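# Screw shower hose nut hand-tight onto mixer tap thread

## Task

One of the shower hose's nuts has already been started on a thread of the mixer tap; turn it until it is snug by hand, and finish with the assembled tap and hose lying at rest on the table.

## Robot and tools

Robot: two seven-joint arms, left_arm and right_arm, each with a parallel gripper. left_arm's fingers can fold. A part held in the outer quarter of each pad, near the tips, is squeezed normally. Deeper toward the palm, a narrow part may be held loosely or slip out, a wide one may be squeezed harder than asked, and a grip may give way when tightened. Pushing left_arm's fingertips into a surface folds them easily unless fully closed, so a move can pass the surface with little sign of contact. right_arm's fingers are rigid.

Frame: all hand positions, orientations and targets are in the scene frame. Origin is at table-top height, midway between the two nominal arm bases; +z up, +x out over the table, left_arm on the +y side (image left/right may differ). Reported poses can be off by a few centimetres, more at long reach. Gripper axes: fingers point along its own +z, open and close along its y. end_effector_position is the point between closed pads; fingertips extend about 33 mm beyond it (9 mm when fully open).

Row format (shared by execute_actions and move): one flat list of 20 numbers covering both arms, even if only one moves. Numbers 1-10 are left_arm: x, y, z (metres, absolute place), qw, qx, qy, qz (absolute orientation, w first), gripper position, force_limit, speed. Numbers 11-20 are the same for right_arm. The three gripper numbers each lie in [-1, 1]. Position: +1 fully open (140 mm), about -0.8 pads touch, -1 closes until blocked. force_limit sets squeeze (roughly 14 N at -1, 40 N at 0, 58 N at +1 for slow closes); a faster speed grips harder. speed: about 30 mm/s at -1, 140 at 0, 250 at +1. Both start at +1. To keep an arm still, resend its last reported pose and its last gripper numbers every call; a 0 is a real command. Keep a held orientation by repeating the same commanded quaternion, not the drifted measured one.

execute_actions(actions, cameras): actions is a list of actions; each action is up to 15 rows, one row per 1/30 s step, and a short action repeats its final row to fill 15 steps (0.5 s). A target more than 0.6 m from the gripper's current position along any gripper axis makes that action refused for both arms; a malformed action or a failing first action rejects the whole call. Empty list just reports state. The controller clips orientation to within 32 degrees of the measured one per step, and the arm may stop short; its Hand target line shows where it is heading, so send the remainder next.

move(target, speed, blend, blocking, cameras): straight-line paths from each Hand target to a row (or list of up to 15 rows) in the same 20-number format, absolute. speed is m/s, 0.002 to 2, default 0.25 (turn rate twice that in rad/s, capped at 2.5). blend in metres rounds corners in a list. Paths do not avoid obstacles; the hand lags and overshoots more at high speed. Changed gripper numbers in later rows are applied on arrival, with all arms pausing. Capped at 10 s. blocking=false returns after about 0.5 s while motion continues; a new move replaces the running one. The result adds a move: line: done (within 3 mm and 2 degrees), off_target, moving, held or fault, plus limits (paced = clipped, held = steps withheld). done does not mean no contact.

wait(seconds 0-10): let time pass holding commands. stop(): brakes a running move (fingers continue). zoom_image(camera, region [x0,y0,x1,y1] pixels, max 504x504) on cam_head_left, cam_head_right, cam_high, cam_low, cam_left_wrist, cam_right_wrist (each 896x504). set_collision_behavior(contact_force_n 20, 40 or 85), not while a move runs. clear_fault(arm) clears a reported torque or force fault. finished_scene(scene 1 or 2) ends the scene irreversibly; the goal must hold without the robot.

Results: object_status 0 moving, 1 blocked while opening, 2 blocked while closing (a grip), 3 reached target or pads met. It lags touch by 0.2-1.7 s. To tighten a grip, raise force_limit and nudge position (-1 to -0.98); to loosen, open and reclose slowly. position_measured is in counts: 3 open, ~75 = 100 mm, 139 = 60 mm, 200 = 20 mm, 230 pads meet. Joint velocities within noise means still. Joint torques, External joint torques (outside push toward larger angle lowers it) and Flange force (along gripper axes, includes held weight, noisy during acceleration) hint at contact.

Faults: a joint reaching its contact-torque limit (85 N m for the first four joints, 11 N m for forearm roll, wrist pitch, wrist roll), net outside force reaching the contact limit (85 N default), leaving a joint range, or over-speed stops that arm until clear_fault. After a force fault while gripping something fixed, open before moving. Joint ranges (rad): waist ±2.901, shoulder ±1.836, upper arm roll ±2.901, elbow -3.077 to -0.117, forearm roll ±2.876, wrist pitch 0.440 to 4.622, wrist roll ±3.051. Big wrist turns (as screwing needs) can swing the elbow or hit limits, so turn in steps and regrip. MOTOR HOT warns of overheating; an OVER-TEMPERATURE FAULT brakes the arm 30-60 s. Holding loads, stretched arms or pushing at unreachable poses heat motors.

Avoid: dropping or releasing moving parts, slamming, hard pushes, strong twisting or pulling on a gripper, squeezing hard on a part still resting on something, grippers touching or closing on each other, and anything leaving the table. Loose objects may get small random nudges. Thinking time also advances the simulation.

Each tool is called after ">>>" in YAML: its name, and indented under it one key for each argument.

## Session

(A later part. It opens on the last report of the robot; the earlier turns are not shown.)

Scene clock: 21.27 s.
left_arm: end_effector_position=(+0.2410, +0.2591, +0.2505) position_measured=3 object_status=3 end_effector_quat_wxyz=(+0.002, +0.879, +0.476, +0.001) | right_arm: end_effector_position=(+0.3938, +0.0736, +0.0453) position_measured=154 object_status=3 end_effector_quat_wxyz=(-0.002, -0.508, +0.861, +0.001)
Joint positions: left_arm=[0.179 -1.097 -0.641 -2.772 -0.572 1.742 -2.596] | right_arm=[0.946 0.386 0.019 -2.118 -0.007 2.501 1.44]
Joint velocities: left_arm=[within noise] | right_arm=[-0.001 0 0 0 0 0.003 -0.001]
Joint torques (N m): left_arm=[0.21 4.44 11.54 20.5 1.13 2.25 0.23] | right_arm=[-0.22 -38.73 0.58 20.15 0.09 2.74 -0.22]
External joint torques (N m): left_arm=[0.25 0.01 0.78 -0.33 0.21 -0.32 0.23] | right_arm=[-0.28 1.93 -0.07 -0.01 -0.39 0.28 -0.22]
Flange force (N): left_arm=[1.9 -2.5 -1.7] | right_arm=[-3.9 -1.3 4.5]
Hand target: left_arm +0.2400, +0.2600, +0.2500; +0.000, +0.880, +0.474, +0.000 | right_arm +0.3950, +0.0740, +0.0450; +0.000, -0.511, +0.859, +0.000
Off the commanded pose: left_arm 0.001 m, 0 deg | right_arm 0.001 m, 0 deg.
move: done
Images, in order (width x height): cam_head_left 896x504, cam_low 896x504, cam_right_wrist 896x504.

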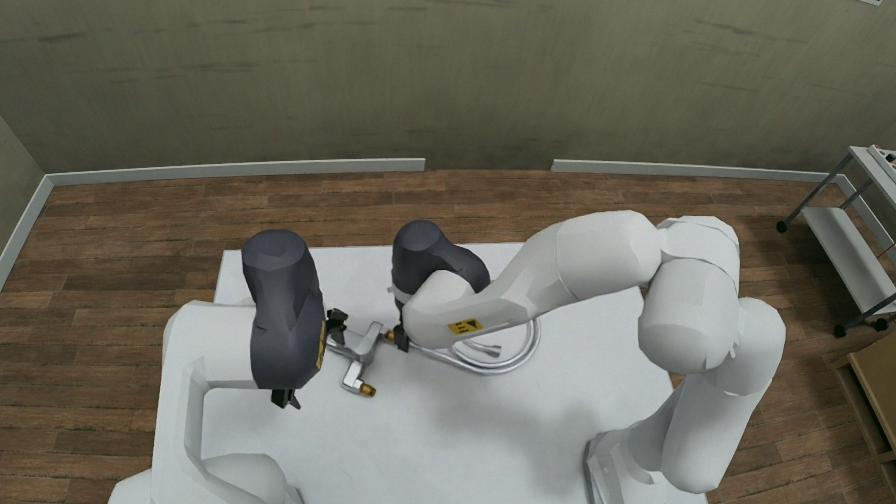

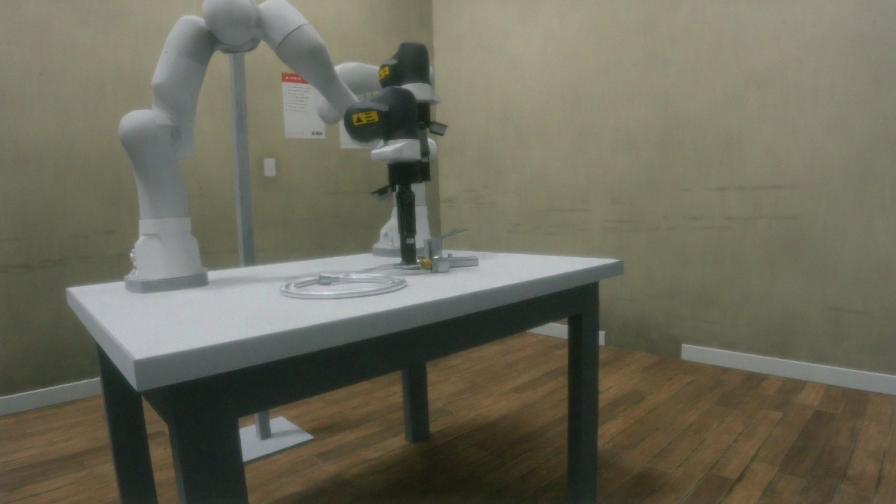

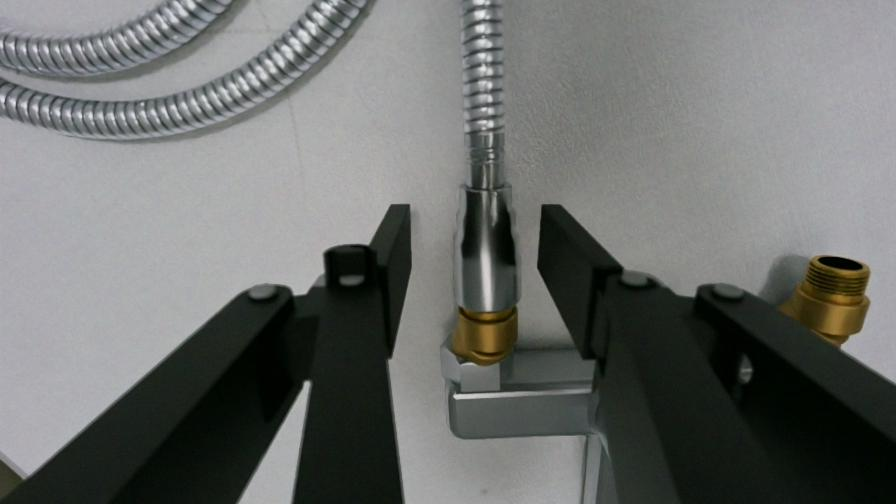

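>>> move:
  target: [0.252,0.193,0.112,0.149,0.846,0.503,0.089,0,1,1,0.392,0.0755,0.041,0,-0.511,0.859,0,-0.3,1,1]
  speed: 0.15

Scene clock: 24.27 s.
left_arm: end_effector_position=(+0.2407, +0.2176, +0.1476) position_measured=129 object_status=3 end_effector_quat_wxyz=(+0.068, +0.864, +0.495, +0.053) | right_arm: end_effector_position=(+0.3926, +0.0761, +0.0433) position_measured=167 object_status=3 end_effector_quat_wxyz=(+0.000, -0.510, +0.860, +0.001)
Joint positions: left_arm=[0.064 -1.218 -1.025 -3.011 -1.052 2.016 -2.632] | right_arm=[0.952 0.391 0.017 -2.117 -0.007 2.509 1.44]
Joint velocities: left_arm=[0.001 0 0.003 0.001 0.005 -0.002 -0.001] | right_arm=[within noise]
Joint torques (N m): left_arm=[0.48 6.73 13.17 14.22 1.09 2.56 0.11] | right_arm=[0.32 -38.14 0.46 19.45 0.32 2.8 -0.12]
External joint torques (N m): left_arm=[0.44 -0.51 0.59 -0.13 0.25 -0.39 0.09] | right_arm=[0.39 2.42 -0.04 -0.53 -0.16 0.35 -0.12]
Flange force (N): left_arm=[1.8 -1.5 -5.2] | right_arm=[-3.0 -0.1 5.7]
Hand target: left_arm +0.2403, +0.2180, +0.1478; +0.067, +0.865, +0.494, +0.053 | right_arm +0.3923, +0.0753, +0.0415; +0.000, -0.511, +0.859, +0.000
Off the commanded pose: left_arm 0.045 m, 10 deg | right_arm 0.002 m, 0 deg.
move: held (left_arm; a check stopped the path); limits=held
pose unreachable (left arm): on one or more control steps of this call, first in action 0 (counted from 0), this arm could not follow its commanded pose, so it was not sent that pose on those steps. It may still have moved: this result reports where it is.
cause: moving toward the commanded pose would bring two parts of the arm too close to each other (joints 2 (shoulder) to 5 (forearm roll) lie between them).

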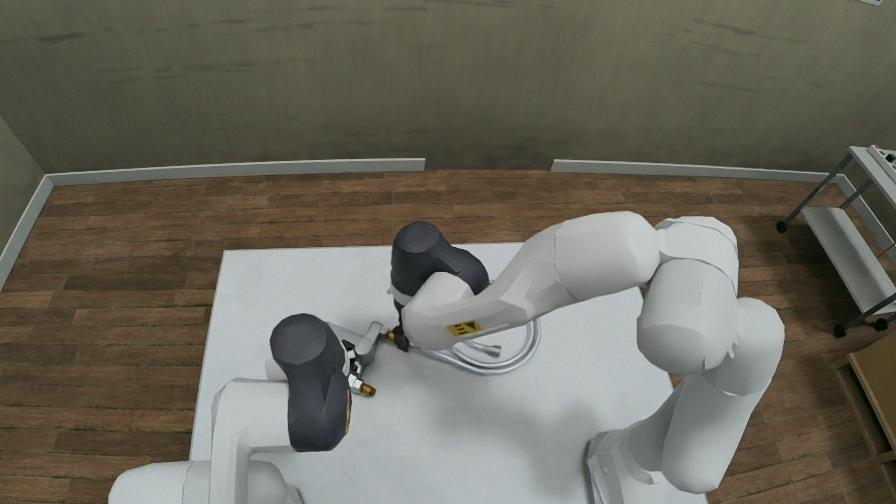

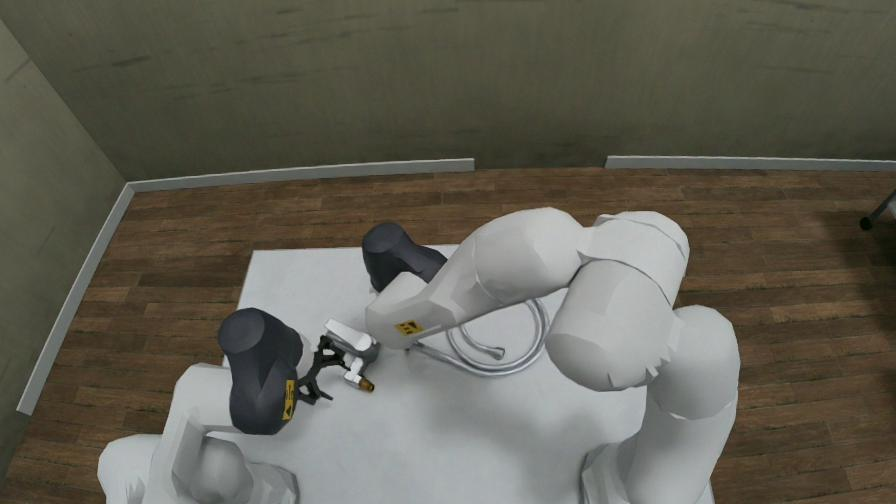

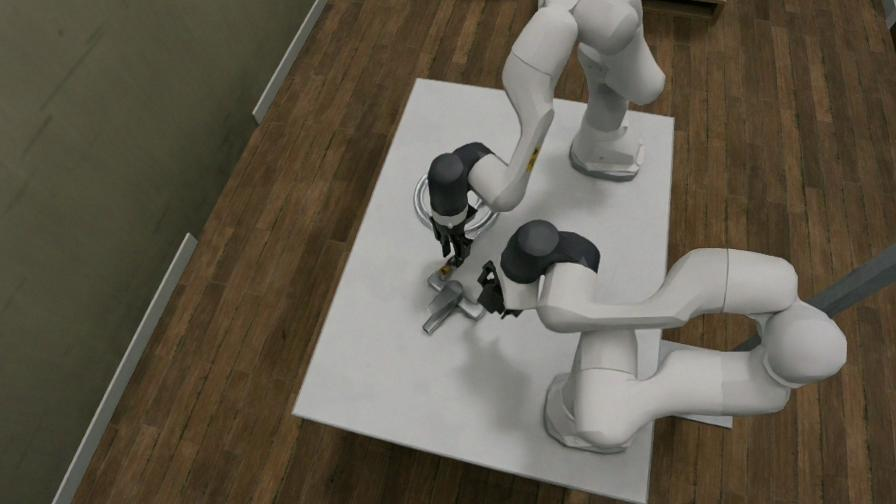

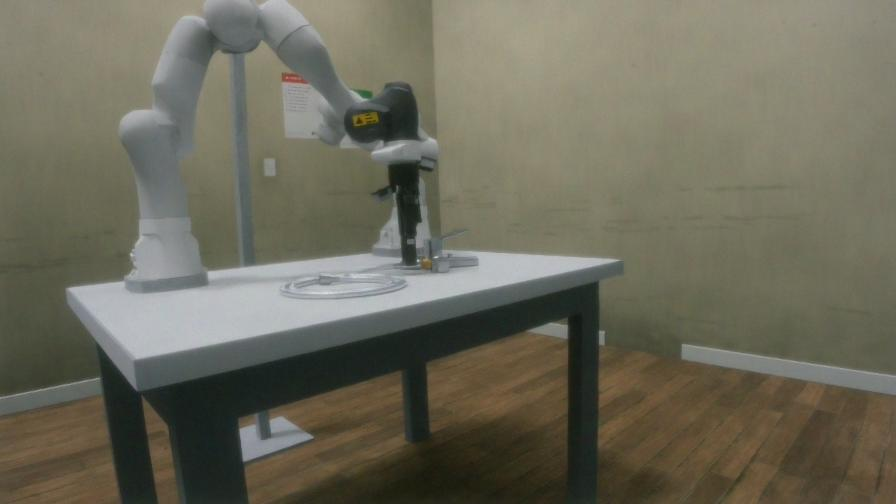

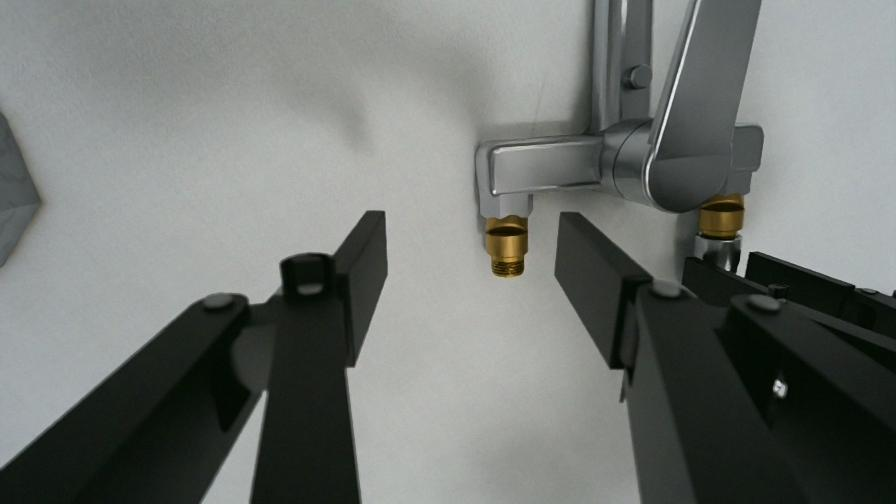

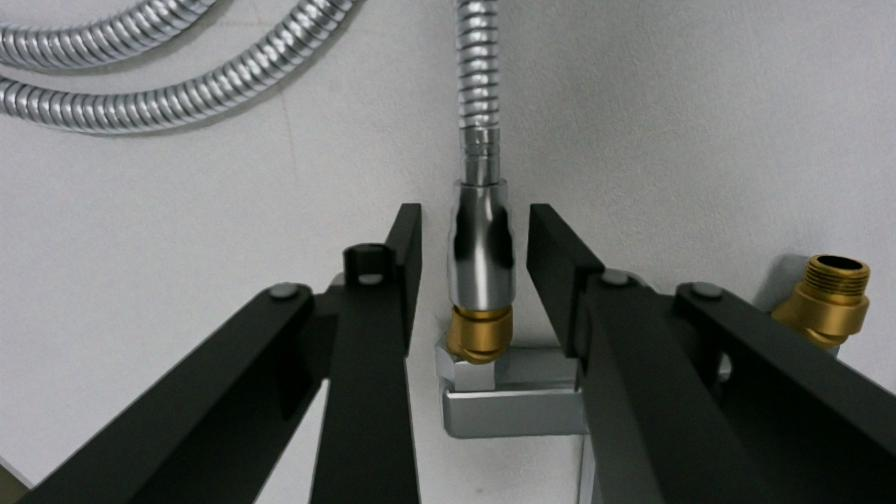

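>>> move:
  target: [0.29,0.173,0.11,0,0.859,0.511,0,0,1,1,0.392,0.0755,0.041,0,-0.511,0.859,0,-0.3,1,1]
  speed: 0.15
  cameras: ["cam_left_wrist","cam_high","cam_head_right"]

Scene clock: 26.10 s.
left_arm: end_effector_position=(+0.2891, +0.1728, +0.1097) position_measured=129 object_status=3 end_effector_quat_wxyz=(+0.001, +0.859, +0.513, -0.002) | right_arm: end_effector_position=(+0.3924, +0.0762, +0.0428) position_measured=167 object_status=3 end_effector_quat_wxyz=(+0.000, -0.511, +0.860, +0.001)
Joint positions: left_arm=[0.526 -0.877 -1.314 -2.693 -1.026 2.083 -2.614] | right_arm=[0.954 0.392 0.016 -2.118 -0.007 2.511 1.44]
Joint velocities: within noise
Joint torques (N m): left_arm=[0.88 7.15 17.66 14.04 0.98 2.39 0.1] | right_arm=[0.12 -38.19 0.63 19.39 0.45 2.74 -0.11]
External joint torques (N m): left_arm=[0.97 -0.1 0.75 0.36 0.16 -0.18 0.1] | right_arm=[0.18 2.51 0.14 -0.67 -0.03 0.27 -0.11]
Flange force (N): left_arm=[2.0 3.0 -2.1] | right_arm=[-2.8 -0.3 5.7]
Hand target: left_arm +0.2900, +0.1730, +0.1100; +0.000, +0.859, +0.511, +0.000 | right_arm +0.3920, +0.0755, +0.0410; +0.000, -0.511, +0.859, +0.000
Off the commanded pose: left_arm 0.001 m, 0 deg | right_arm 0.002 m, 0 deg.
move: done
Images, in order (width x height): cam_head_right 896x504, cam_high 896x504, cam_left_wrist 896x504.

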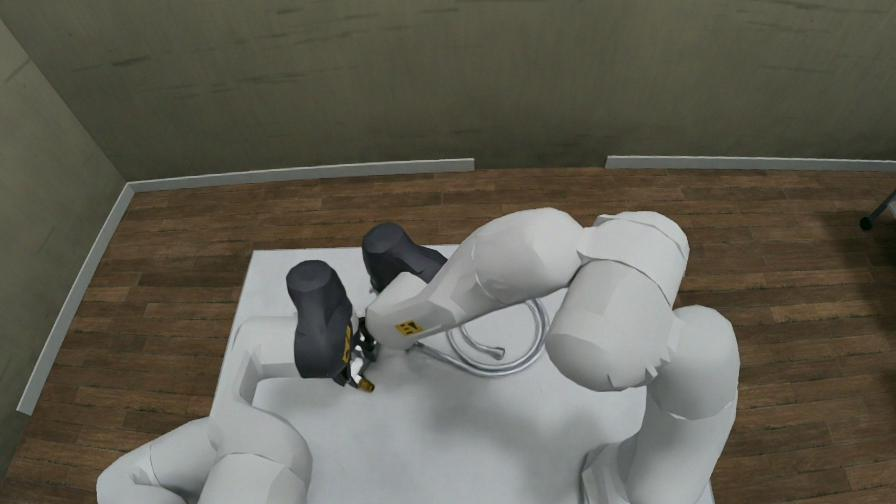

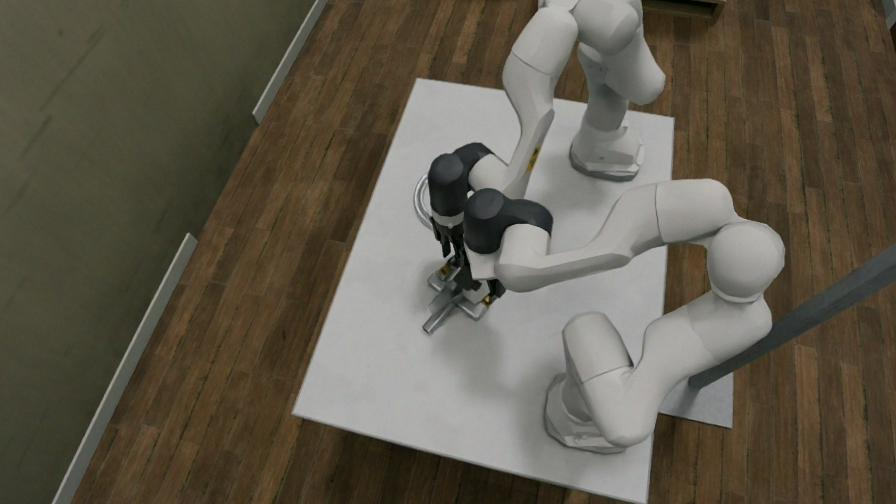

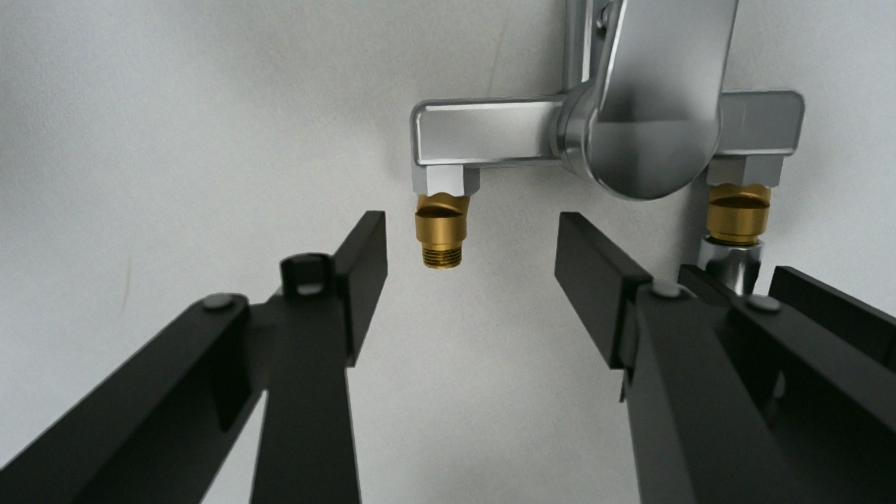

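>>> move:
  target: [0.276,0.180,0.05,0,0.859,0.511,0,-0.2,1,1,0.392,0.0755,0.041,0,-0.511,0.859,0,-0.3,1,1]
  speed: 0.12
  cameras: ["cam_left_wrist","cam_head_left","cam_low"]

>>> zoom_image:
  camera: "cam_low"
  region: [360, 200, 500, 290]

Scene clock: 28.27 s.
left_arm: end_effector_position=(+0.2755, +0.1801, +0.0503) position_measured=154 object_status=3 end_effector_quat_wxyz=(-0.001, +0.859, +0.513, +0.000) | right_arm: end_effector_position=(+0.3924, +0.0762, +0.0427) position_measured=167 object_status=3 end_effector_quat_wxyz=(+0.000, -0.511, +0.860, +0.001)
Joint positions: left_arm=[0.599 -0.83 -1.522 -2.742 -1.186 2.223 -2.553] | right_arm=[0.955 0.392 0.015 -2.118 -0.007 2.511 1.44]
Joint velocities: left_arm=[-0.001 0.001 -0.001 -0.001 0 0.001 0.005] | right_arm=[within noise]
Joint torques (N m): left_arm=[0.99 9.47 16.26 10.27 0.36 2.58 0.19] | right_arm=[0.12 -38.25 0.58 19.49 0.46 2.72 -0.09]
External joint torques (N m): left_arm=[1.04 0.39 0.1 -0.14 -0.39 0.01 0.19] | right_arm=[-0.05 2.52 -0.12 -0.6 -0.02 0.25 -0.09]
Flange force (N): left_arm=[2.6 3.8 4.4] | right_arm=[-3.0 -0.7 5.7]
Hand target: left_arm +0.2760, +0.1800, +0.0500; +0.000, +0.859, +0.511, +0.000 | right_arm +0.3920, +0.0755, +0.0410; +0.000, -0.511, +0.859, +0.000
Off the commanded pose: left_arm 0.001 m, 0 deg | right_arm 0.002 m, 0 deg.
move: done
Images, in order (width x height): cam_head_left 896x504, cam_low 896x504, cam_left_wrist 896x504.

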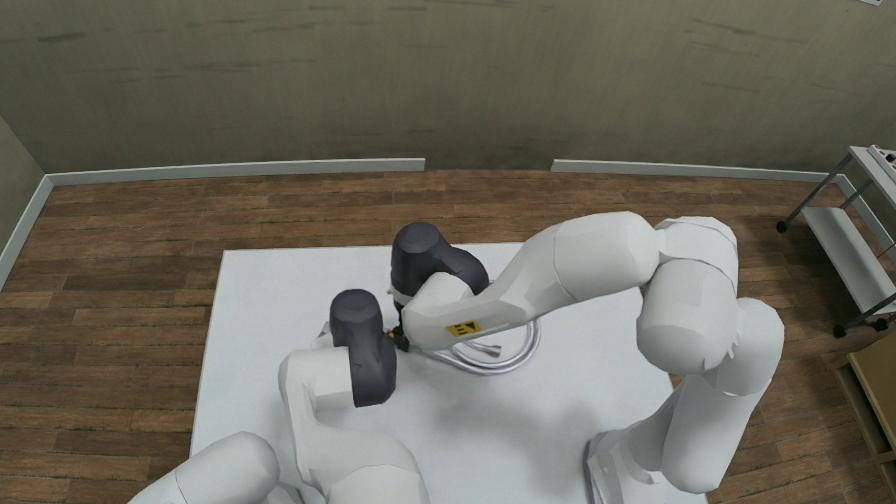

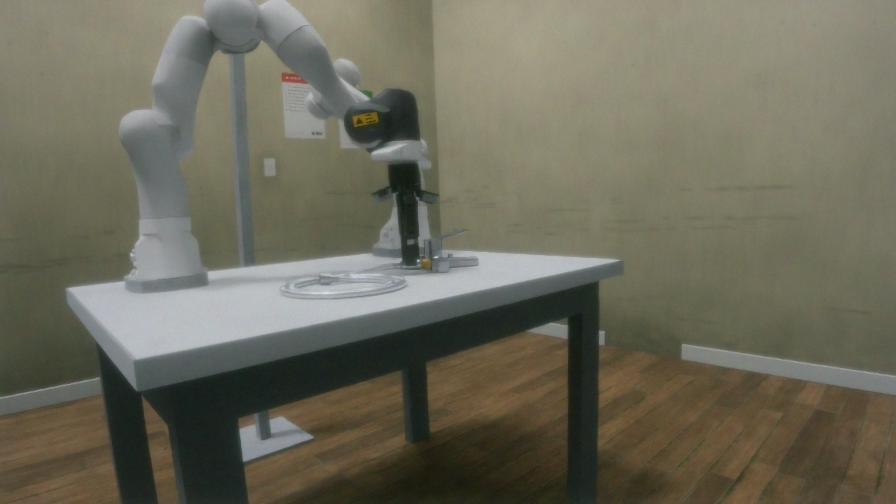

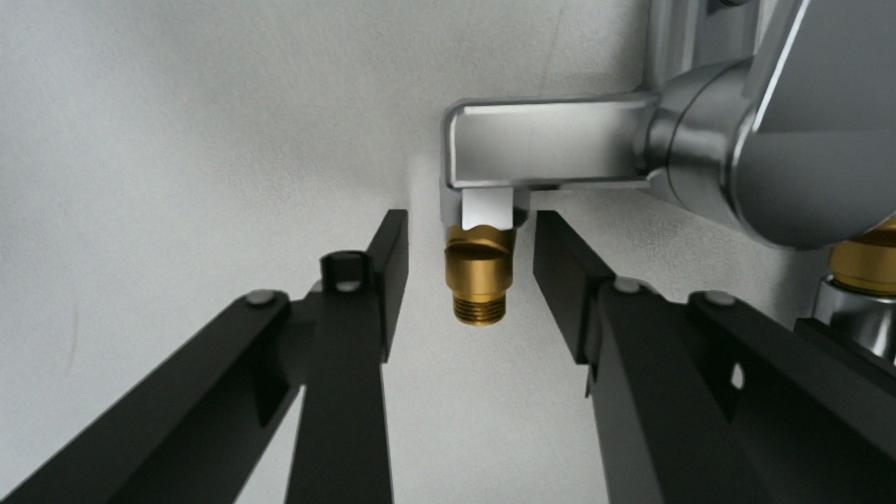

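Scaled by 3.600 from the camera's 896x504 image, which has a finer 1280x720 frame.

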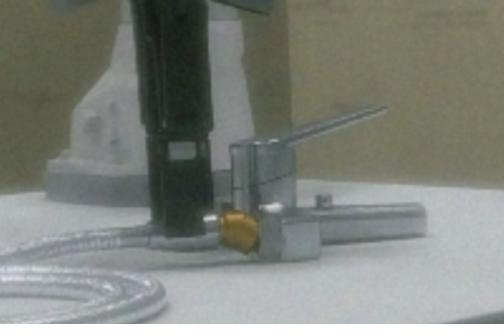

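>>> move:
  target:
    - [0.273,0.175,0.041,0,0.859,0.511,0,-0.2,0,-1,0.3905,0.0762,0.038,0,-0.511,0.859,0,-0.3,0,-1]
    - [0.273,0.175,0.041,0,0.859,0.511,0,-1,0,-1,0.3905,0.0762,0.038,0,-0.511,0.859,0,-1,0,-1]
  speed: 0.08
  cameras: ["cam_left_wrist","cam_right_wrist","cam_low"]

>>> wait:
  seconds: 0.5
  cameras: ["cam_left_wrist","cam_right_wrist"]

Scene clock: 31.23 s.
left_arm: end_effector_position=(+0.2749, +0.1743, +0.0420) position_measured=191 object_status=0 end_effector_quat_wxyz=(+0.002, +0.859, +0.511, +0.002) | right_arm: end_effector_position=(+0.3895, +0.0780, +0.0398) position_measured=192 object_status=2 end_effector_quat_wxyz=(+0.000, -0.513, +0.858, +0.001)
Joint positions: left_arm=[0.615 -0.824 -1.566 -2.734 -1.216 2.248 -2.549] | right_arm=[0.962 0.397 0.014 -2.119 -0.007 2.518 1.44]
Joint velocities: within noise
Joint torques (N m): left_arm=[0.58 10.61 15.82 8.54 0.61 1.81 0.1] | right_arm=[-0.91 -38.3 -0.22 19.42 0.3 2.71 -0.04]
External joint torques (N m): left_arm=[0.55 0.87 -0.41 -1.22 -0.13 -0.76 0.1] | right_arm=[-0.85 2.47 -0.7 -0.57 -0.17 0.24 -0.03]
Flange force (N): left_arm=[2.0 -0.2 2.7] | right_arm=[-2.9 -1.8 5.6]
Hand target: left_arm +0.2730, +0.1750, +0.0410; +0.000, +0.859, +0.511, +0.000 | right_arm +0.3905, +0.0762, +0.0380; +0.000, -0.511, +0.859, +0.000
Off the commanded pose: left_arm 0.002 m, 0 deg | right_arm 0.003 m, 0 deg.
move: done
Images, in order (width x height): cam_low 896x504, cam_left_wrist 896x504, cam_right_wrist 896x504.

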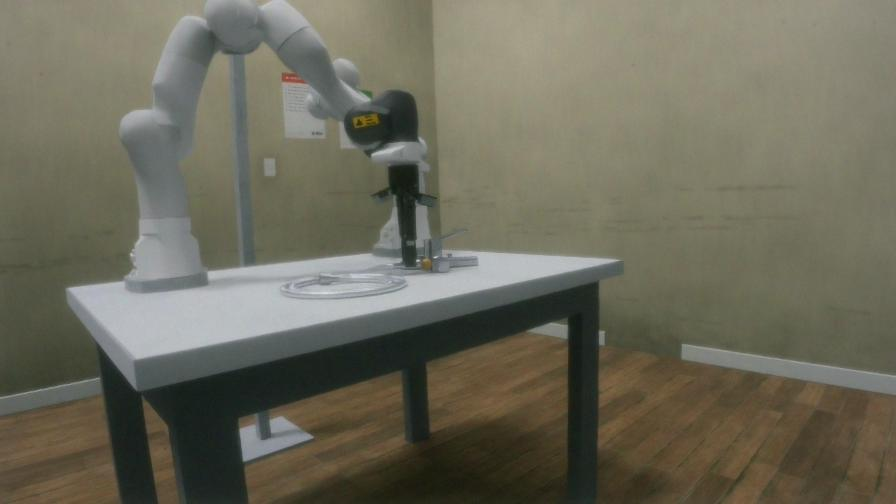

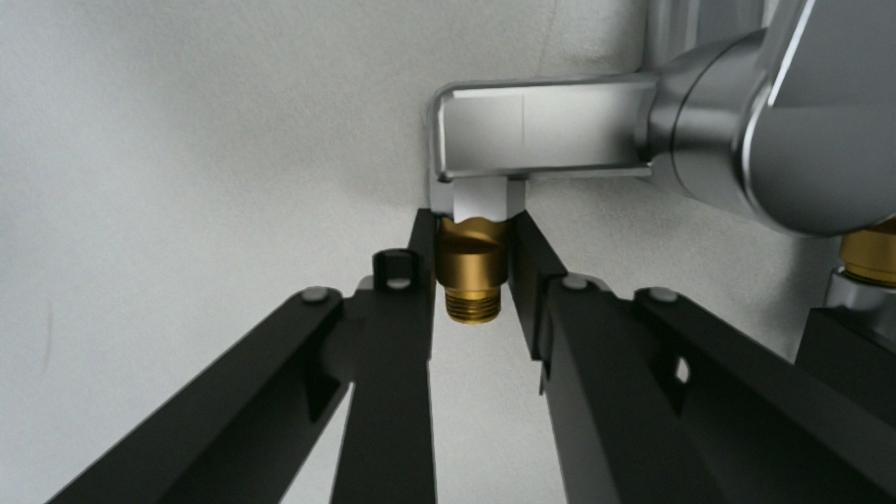

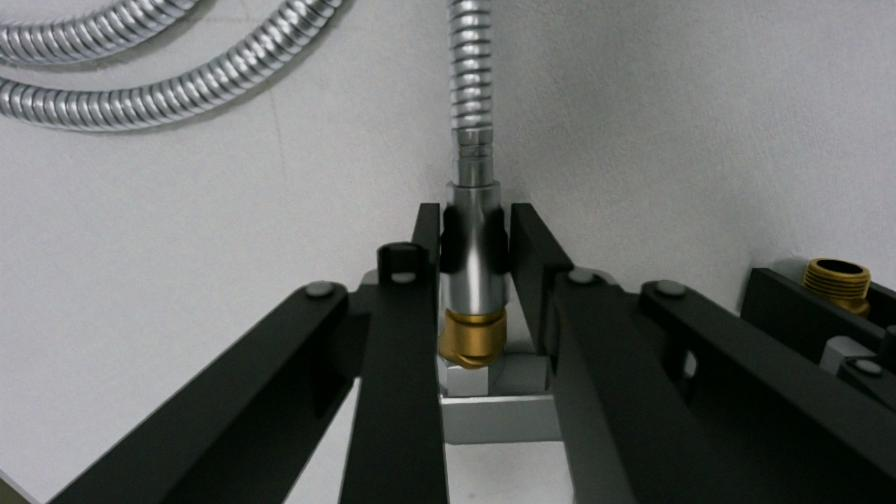

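Scene clock: 31.73 s.
left_arm: end_effector_position=(+0.2749, +0.1743, +0.0420) position_measured=191 object_status=2 end_effector_quat_wxyz=(+0.002, +0.860, +0.511, +0.002) | right_arm: end_effector_position=(+0.3895, +0.0780, +0.0398) position_measured=192 object_status=2 end_effector_quat_wxyz=(+0.000, -0.513, +0.858, +0.001)
Joint positions: left_arm=[0.615 -0.824 -1.566 -2.734 -1.216 2.248 -2.549] | right_arm=[0.962 0.397 0.014 -2.119 -0.007 2.518 1.44]
Joint velocities: within noise
Joint torques (N m): left_arm=[0.54 10.64 15.8 8.68 0.61 1.82 0.05] | right_arm=[-0.91 -38.34 -0.22 19.38 0.28 2.69 -0.01]
External joint torques (N m): left_arm=[0.56 0.9 -0.38 -1.13 -0.13 -0.76 0.05] | right_arm=[-0.67 2.45 -0.54 -0.61 -0.2 0.22 -0.01]
Flange force (N): left_arm=[1.8 0.0 2.6] | right_arm=[-2.7 -1.5 5.5]
Hand target: left_arm +0.2730, +0.1750, +0.0410; +0.000, +0.859, +0.511, +0.000 | right_arm +0.3905, +0.0762, +0.0380; +0.000, -0.511, +0.859, +0.000
Tool commands: left_gripper/position=-1.0 left_gripper/force_limit=+0.0 left_gripper/speed=-1.0 right_gripper/position=-1.0 right_gripper/force_limit=+0.0 right_gripper/speed=-1.0
Off the commanded pose: left_arm 0.002 m, 0 deg | right_arm 0.003 m, 0 deg.
wait: 0.50 s; at rest by 0.17 s
Images, in order (width x height): cam_left_wrist 896x504, cam_right_wrist 896x504.

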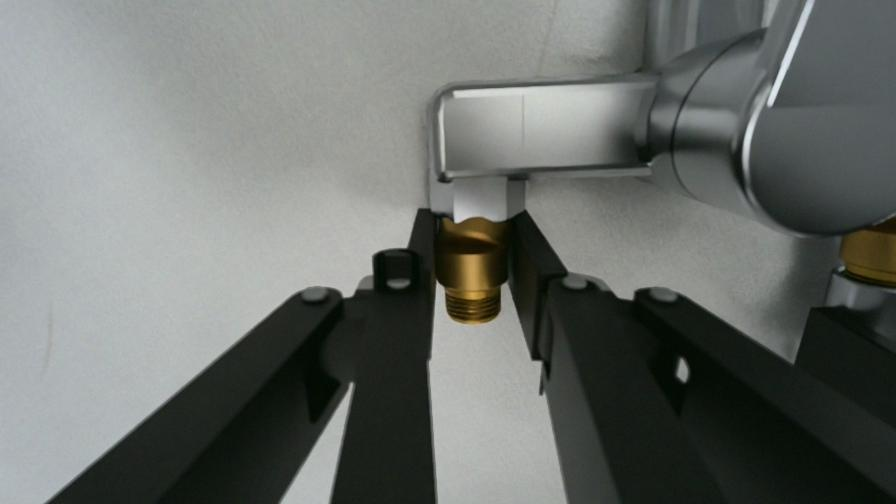

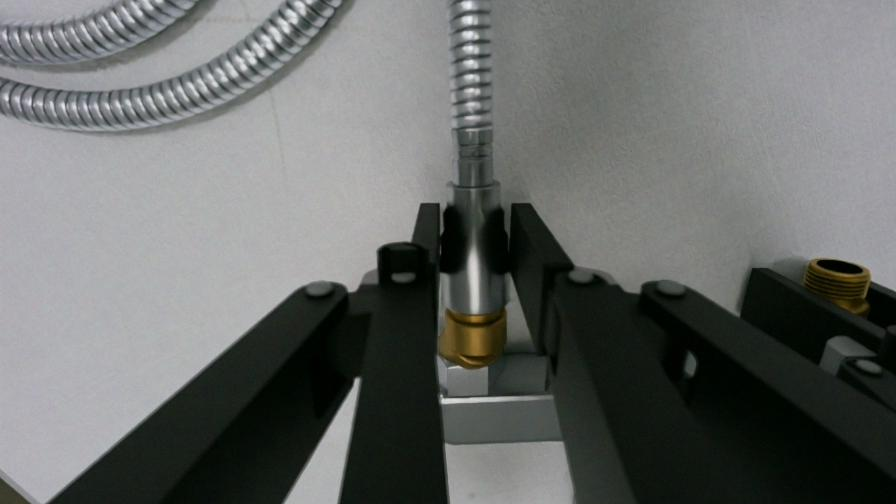

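>>> move:
  target:
    - [0.273,0.175,0.041,0,0.859,0.511,0,-1,0,-1,0.3987,0.0718,0.0359,0.1108,0.4999,-0.8386,-0.1859,-1,0,-1]
    - [0.273,0.175,0.041,0,0.859,0.511,0,-1,0,-1,0.4053,0.0682,0.0301,0.2164,0.464,-0.7785,-0.363,-1,0,-1]
  speed: 0.3
  blend: 0.005

Scene clock: 36.13 s.
left_arm: end_effector_position=(+0.2756, +0.1741, +0.0421) position_measured=191 object_status=2 end_effector_quat_wxyz=(+0.003, +0.860, +0.511, +0.003) | right_arm: end_effector_position=(+0.4041, +0.0702, +0.0272) position_measured=192 object_status=2 end_effector_quat_wxyz=(-0.218, -0.455, +0.784, +0.361)
Joint positions: left_arm=[0.616 -0.82 -1.566 -2.735 -1.216 2.252 -2.547] | right_arm=[0.207 0.859 0.471 -1.666 0.426 1.966 0.829]
Joint velocities: left_arm=[within noise] | right_arm=[-0.002 0.001 0 0.002 -0.002 -0.003 -0.003]
Joint torques (N m): left_arm=[0.64 9.79 16.12 8.01 1.2 1.9 -0.11] | right_arm=[-2.23 -47.13 13.25 19.69 0.76 -0.88 -0.82]
External joint torques (N m): left_arm=[0.59 0.12 -0.11 -1.81 0.45 -0.7 -0.11] | right_arm=[-2.29 0.17 0.88 1.47 -0.33 -1.11 -0.9]
Flange force (N): left_arm=[1.8 -2.2 -1.4] | right_arm=[-3.0 -4.0 -5.6]
Hand target: left_arm +0.2730, +0.1750, +0.0410; +0.000, +0.859, +0.511, +0.000 | right_arm +0.4053, +0.0682, +0.0301; -0.216, -0.464, +0.779, +0.363
Off the commanded pose: left_arm 0.003 m, 0 deg | right_arm 0.004 m, 1 deg.
move: off_target (right_arm)

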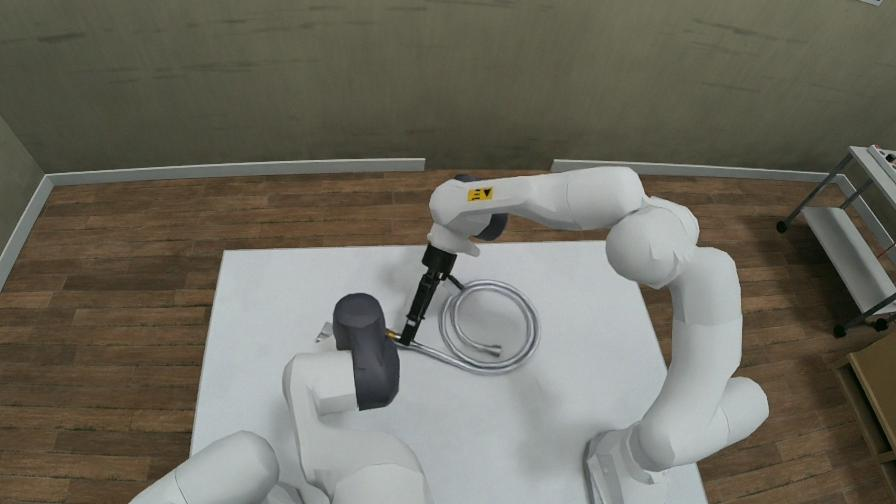

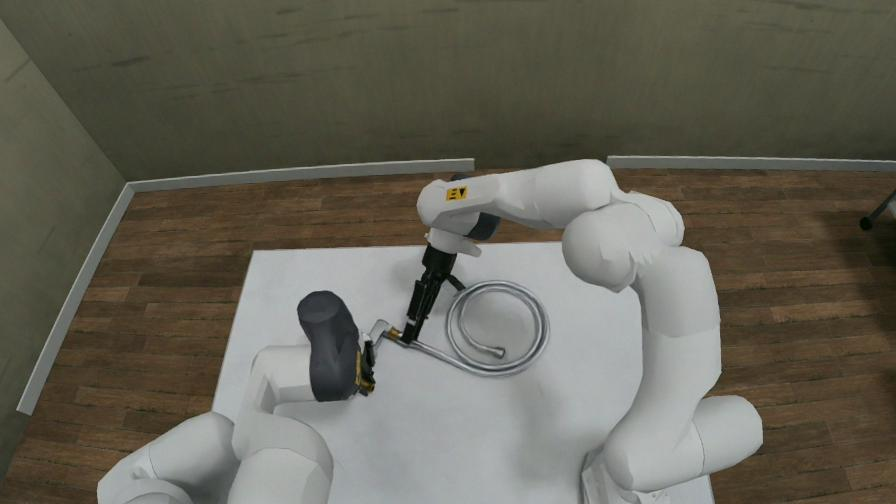

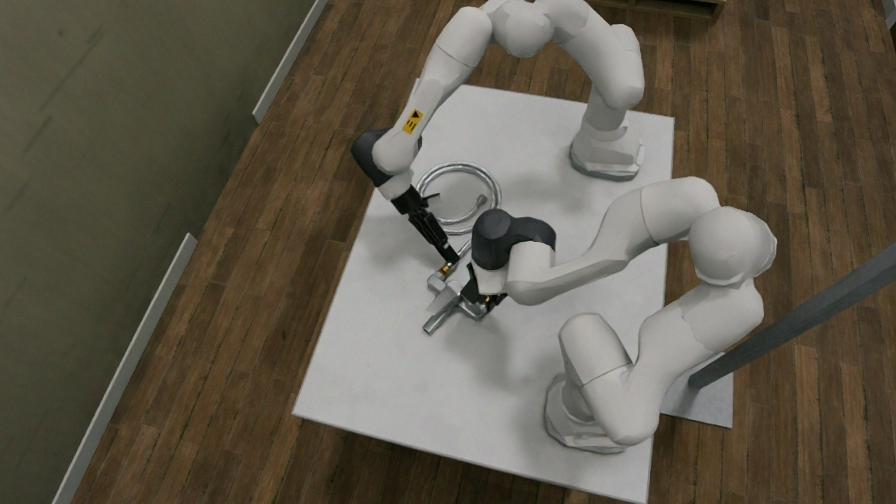

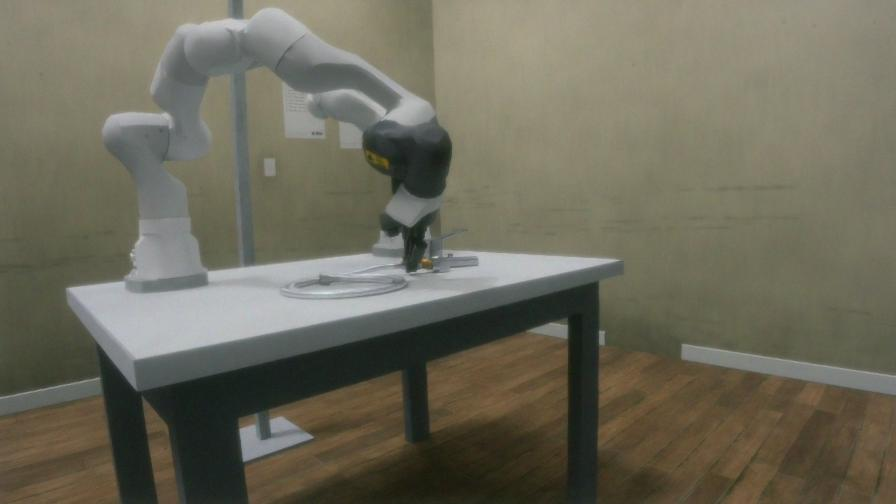

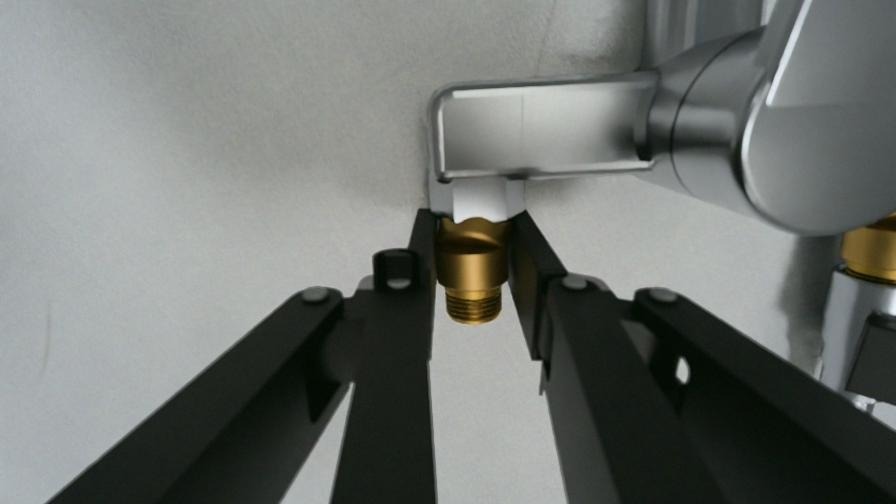

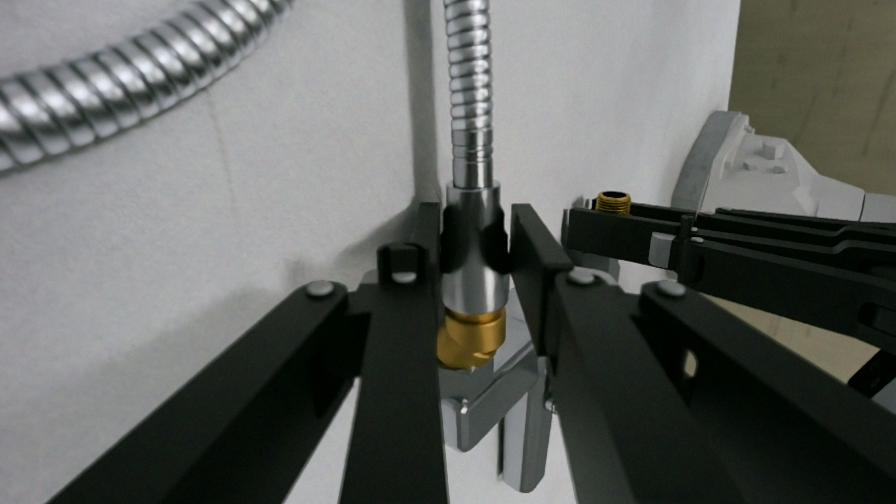

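>>> move:
  target:
    - [0.273,0.175,0.041,0,0.859,0.511,0,-1,0,-1,0.4053,0.0682,0.0301,0.2164,0.464,-0.7785,-0.363,-0.44,0,0]
    - [0.273,0.175,0.041,0,0.859,0.511,0,-1,0,-1,0.4009,0.0706,0.0413,0.1108,0.4999,-0.8386,-0.1859,-0.44,0,0]
    - [0.273,0.175,0.041,0,0.859,0.511,0,-1,0,-1,0.3878,0.0777,0.0378,-0.0357,0.5098,-0.8569,0.0600,-1,0,-1]
    - [0.273,0.175,0.041,0,0.859,0.511,0,-1,0,-1,0.3987,0.0718,0.0359,0.1108,0.4999,-0.8386,-0.1859,-1,0,-1]
    - [0.273,0.175,0.041,0,0.859,0.511,0,-1,0,-1,0.4067,0.0674,0.029,0.2443,0.4499,-0.7549,-0.4099,-1,0,-1]
  speed: 0.4
  blend: [0,0.005,0,0.005,0]
  cameras: ["cam_right_wrist","cam_left_wrist","cam_low"]

>>> zoom_image:
  camera: "cam_right_wrist"
  region: [400, 160, 580, 400]

Scene clock: 44.47 s.
left_arm: end_effector_position=(+0.2766, +0.1731, +0.0425) position_measured=192 object_status=2 end_effector_quat_wxyz=(+0.004, +0.860, +0.510, +0.004) | right_arm: end_effector_position=(+0.4061, +0.0696, +0.0249) position_measured=192 object_status=2 end_effector_quat_wxyz=(-0.245, -0.443, +0.760, +0.407)
Joint positions: left_arm=[0.616 -0.811 -1.565 -2.734 -1.212 2.263 -2.548] | right_arm=[0.152 0.976 0.511 -1.56 0.419 1.866 0.816]
Joint velocities: left_arm=[within noise] | right_arm=[-0.001 0.001 0.001 0.001 -0.003 -0.003 -0.004]
Joint torques (N m): left_arm=[0.77 10.01 15.77 7.58 1.27 1.54 -0.17] | right_arm=[-2.35 -48.85 15.47 18.98 1.38 -1.64 -0.58]
External joint torques (N m): left_arm=[0.75 0.41 -0.29 -2.37 0.54 -1.05 -0.17] | right_arm=[-2.5 -0.26 1.11 1.58 0.06 -1.48 -0.66]
Flange force (N): left_arm=[2.3 -2.6 -1.1] | right_arm=[-2.9 -2.7 -7.1]
Hand target: left_arm +0.2730, +0.1750, +0.0410; +0.000, +0.859, +0.511, +0.000 | right_arm +0.4067, +0.0674, +0.0290; -0.244, -0.450, +0.755, +0.410
Off the commanded pose: left_arm 0.004 m, 1 deg | right_arm 0.005 m, 1 deg.
move: off_target (left_arm, right_arm)
Images, in order (width x height): cam_low 896x504, cam_left_wrist 896x504, cam_right_wrist 896x504.

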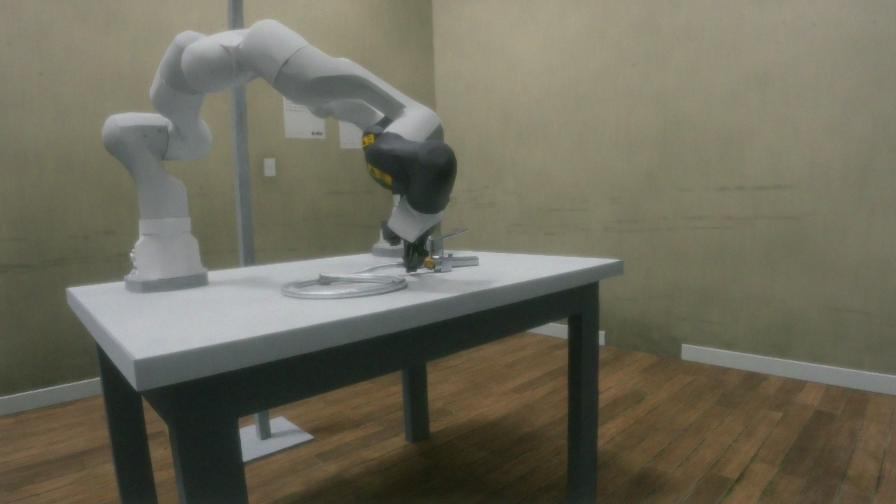

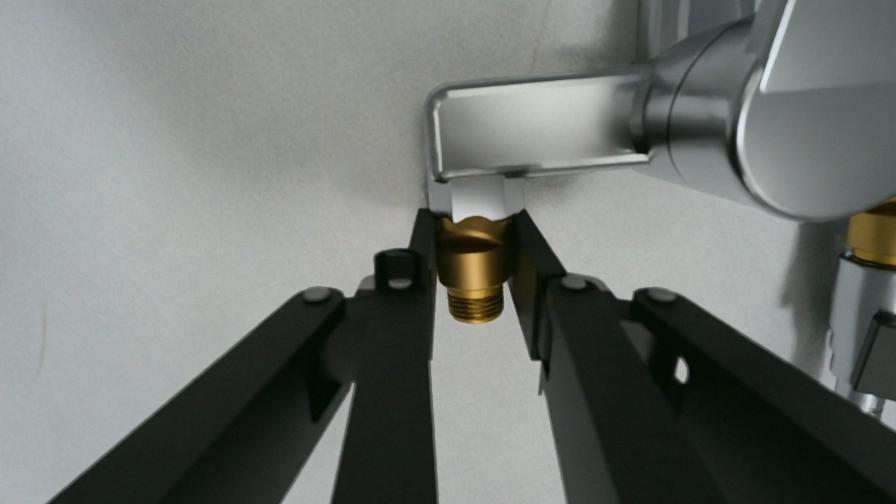

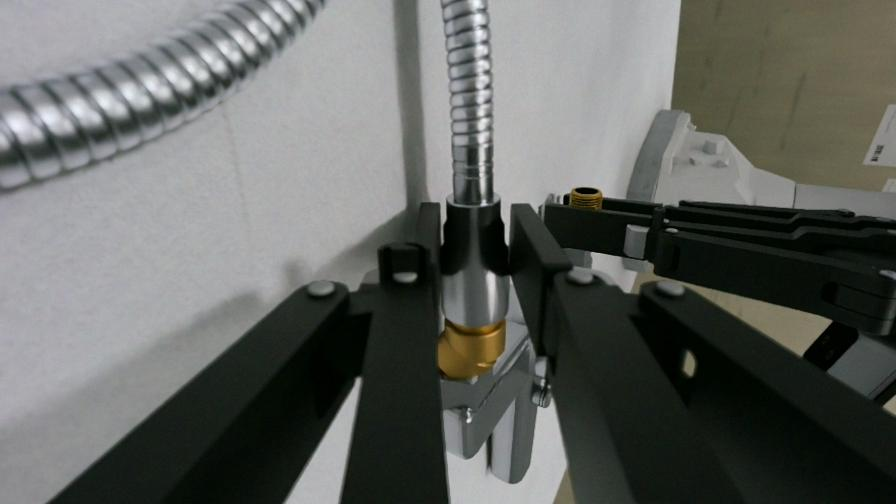

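Scaled by 2.100 from the camera's 896x504 image, which has a finer 1280x720 frame.

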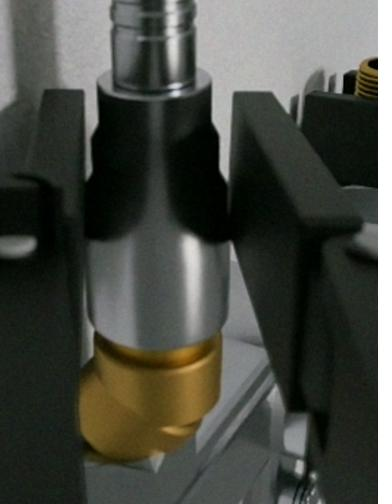

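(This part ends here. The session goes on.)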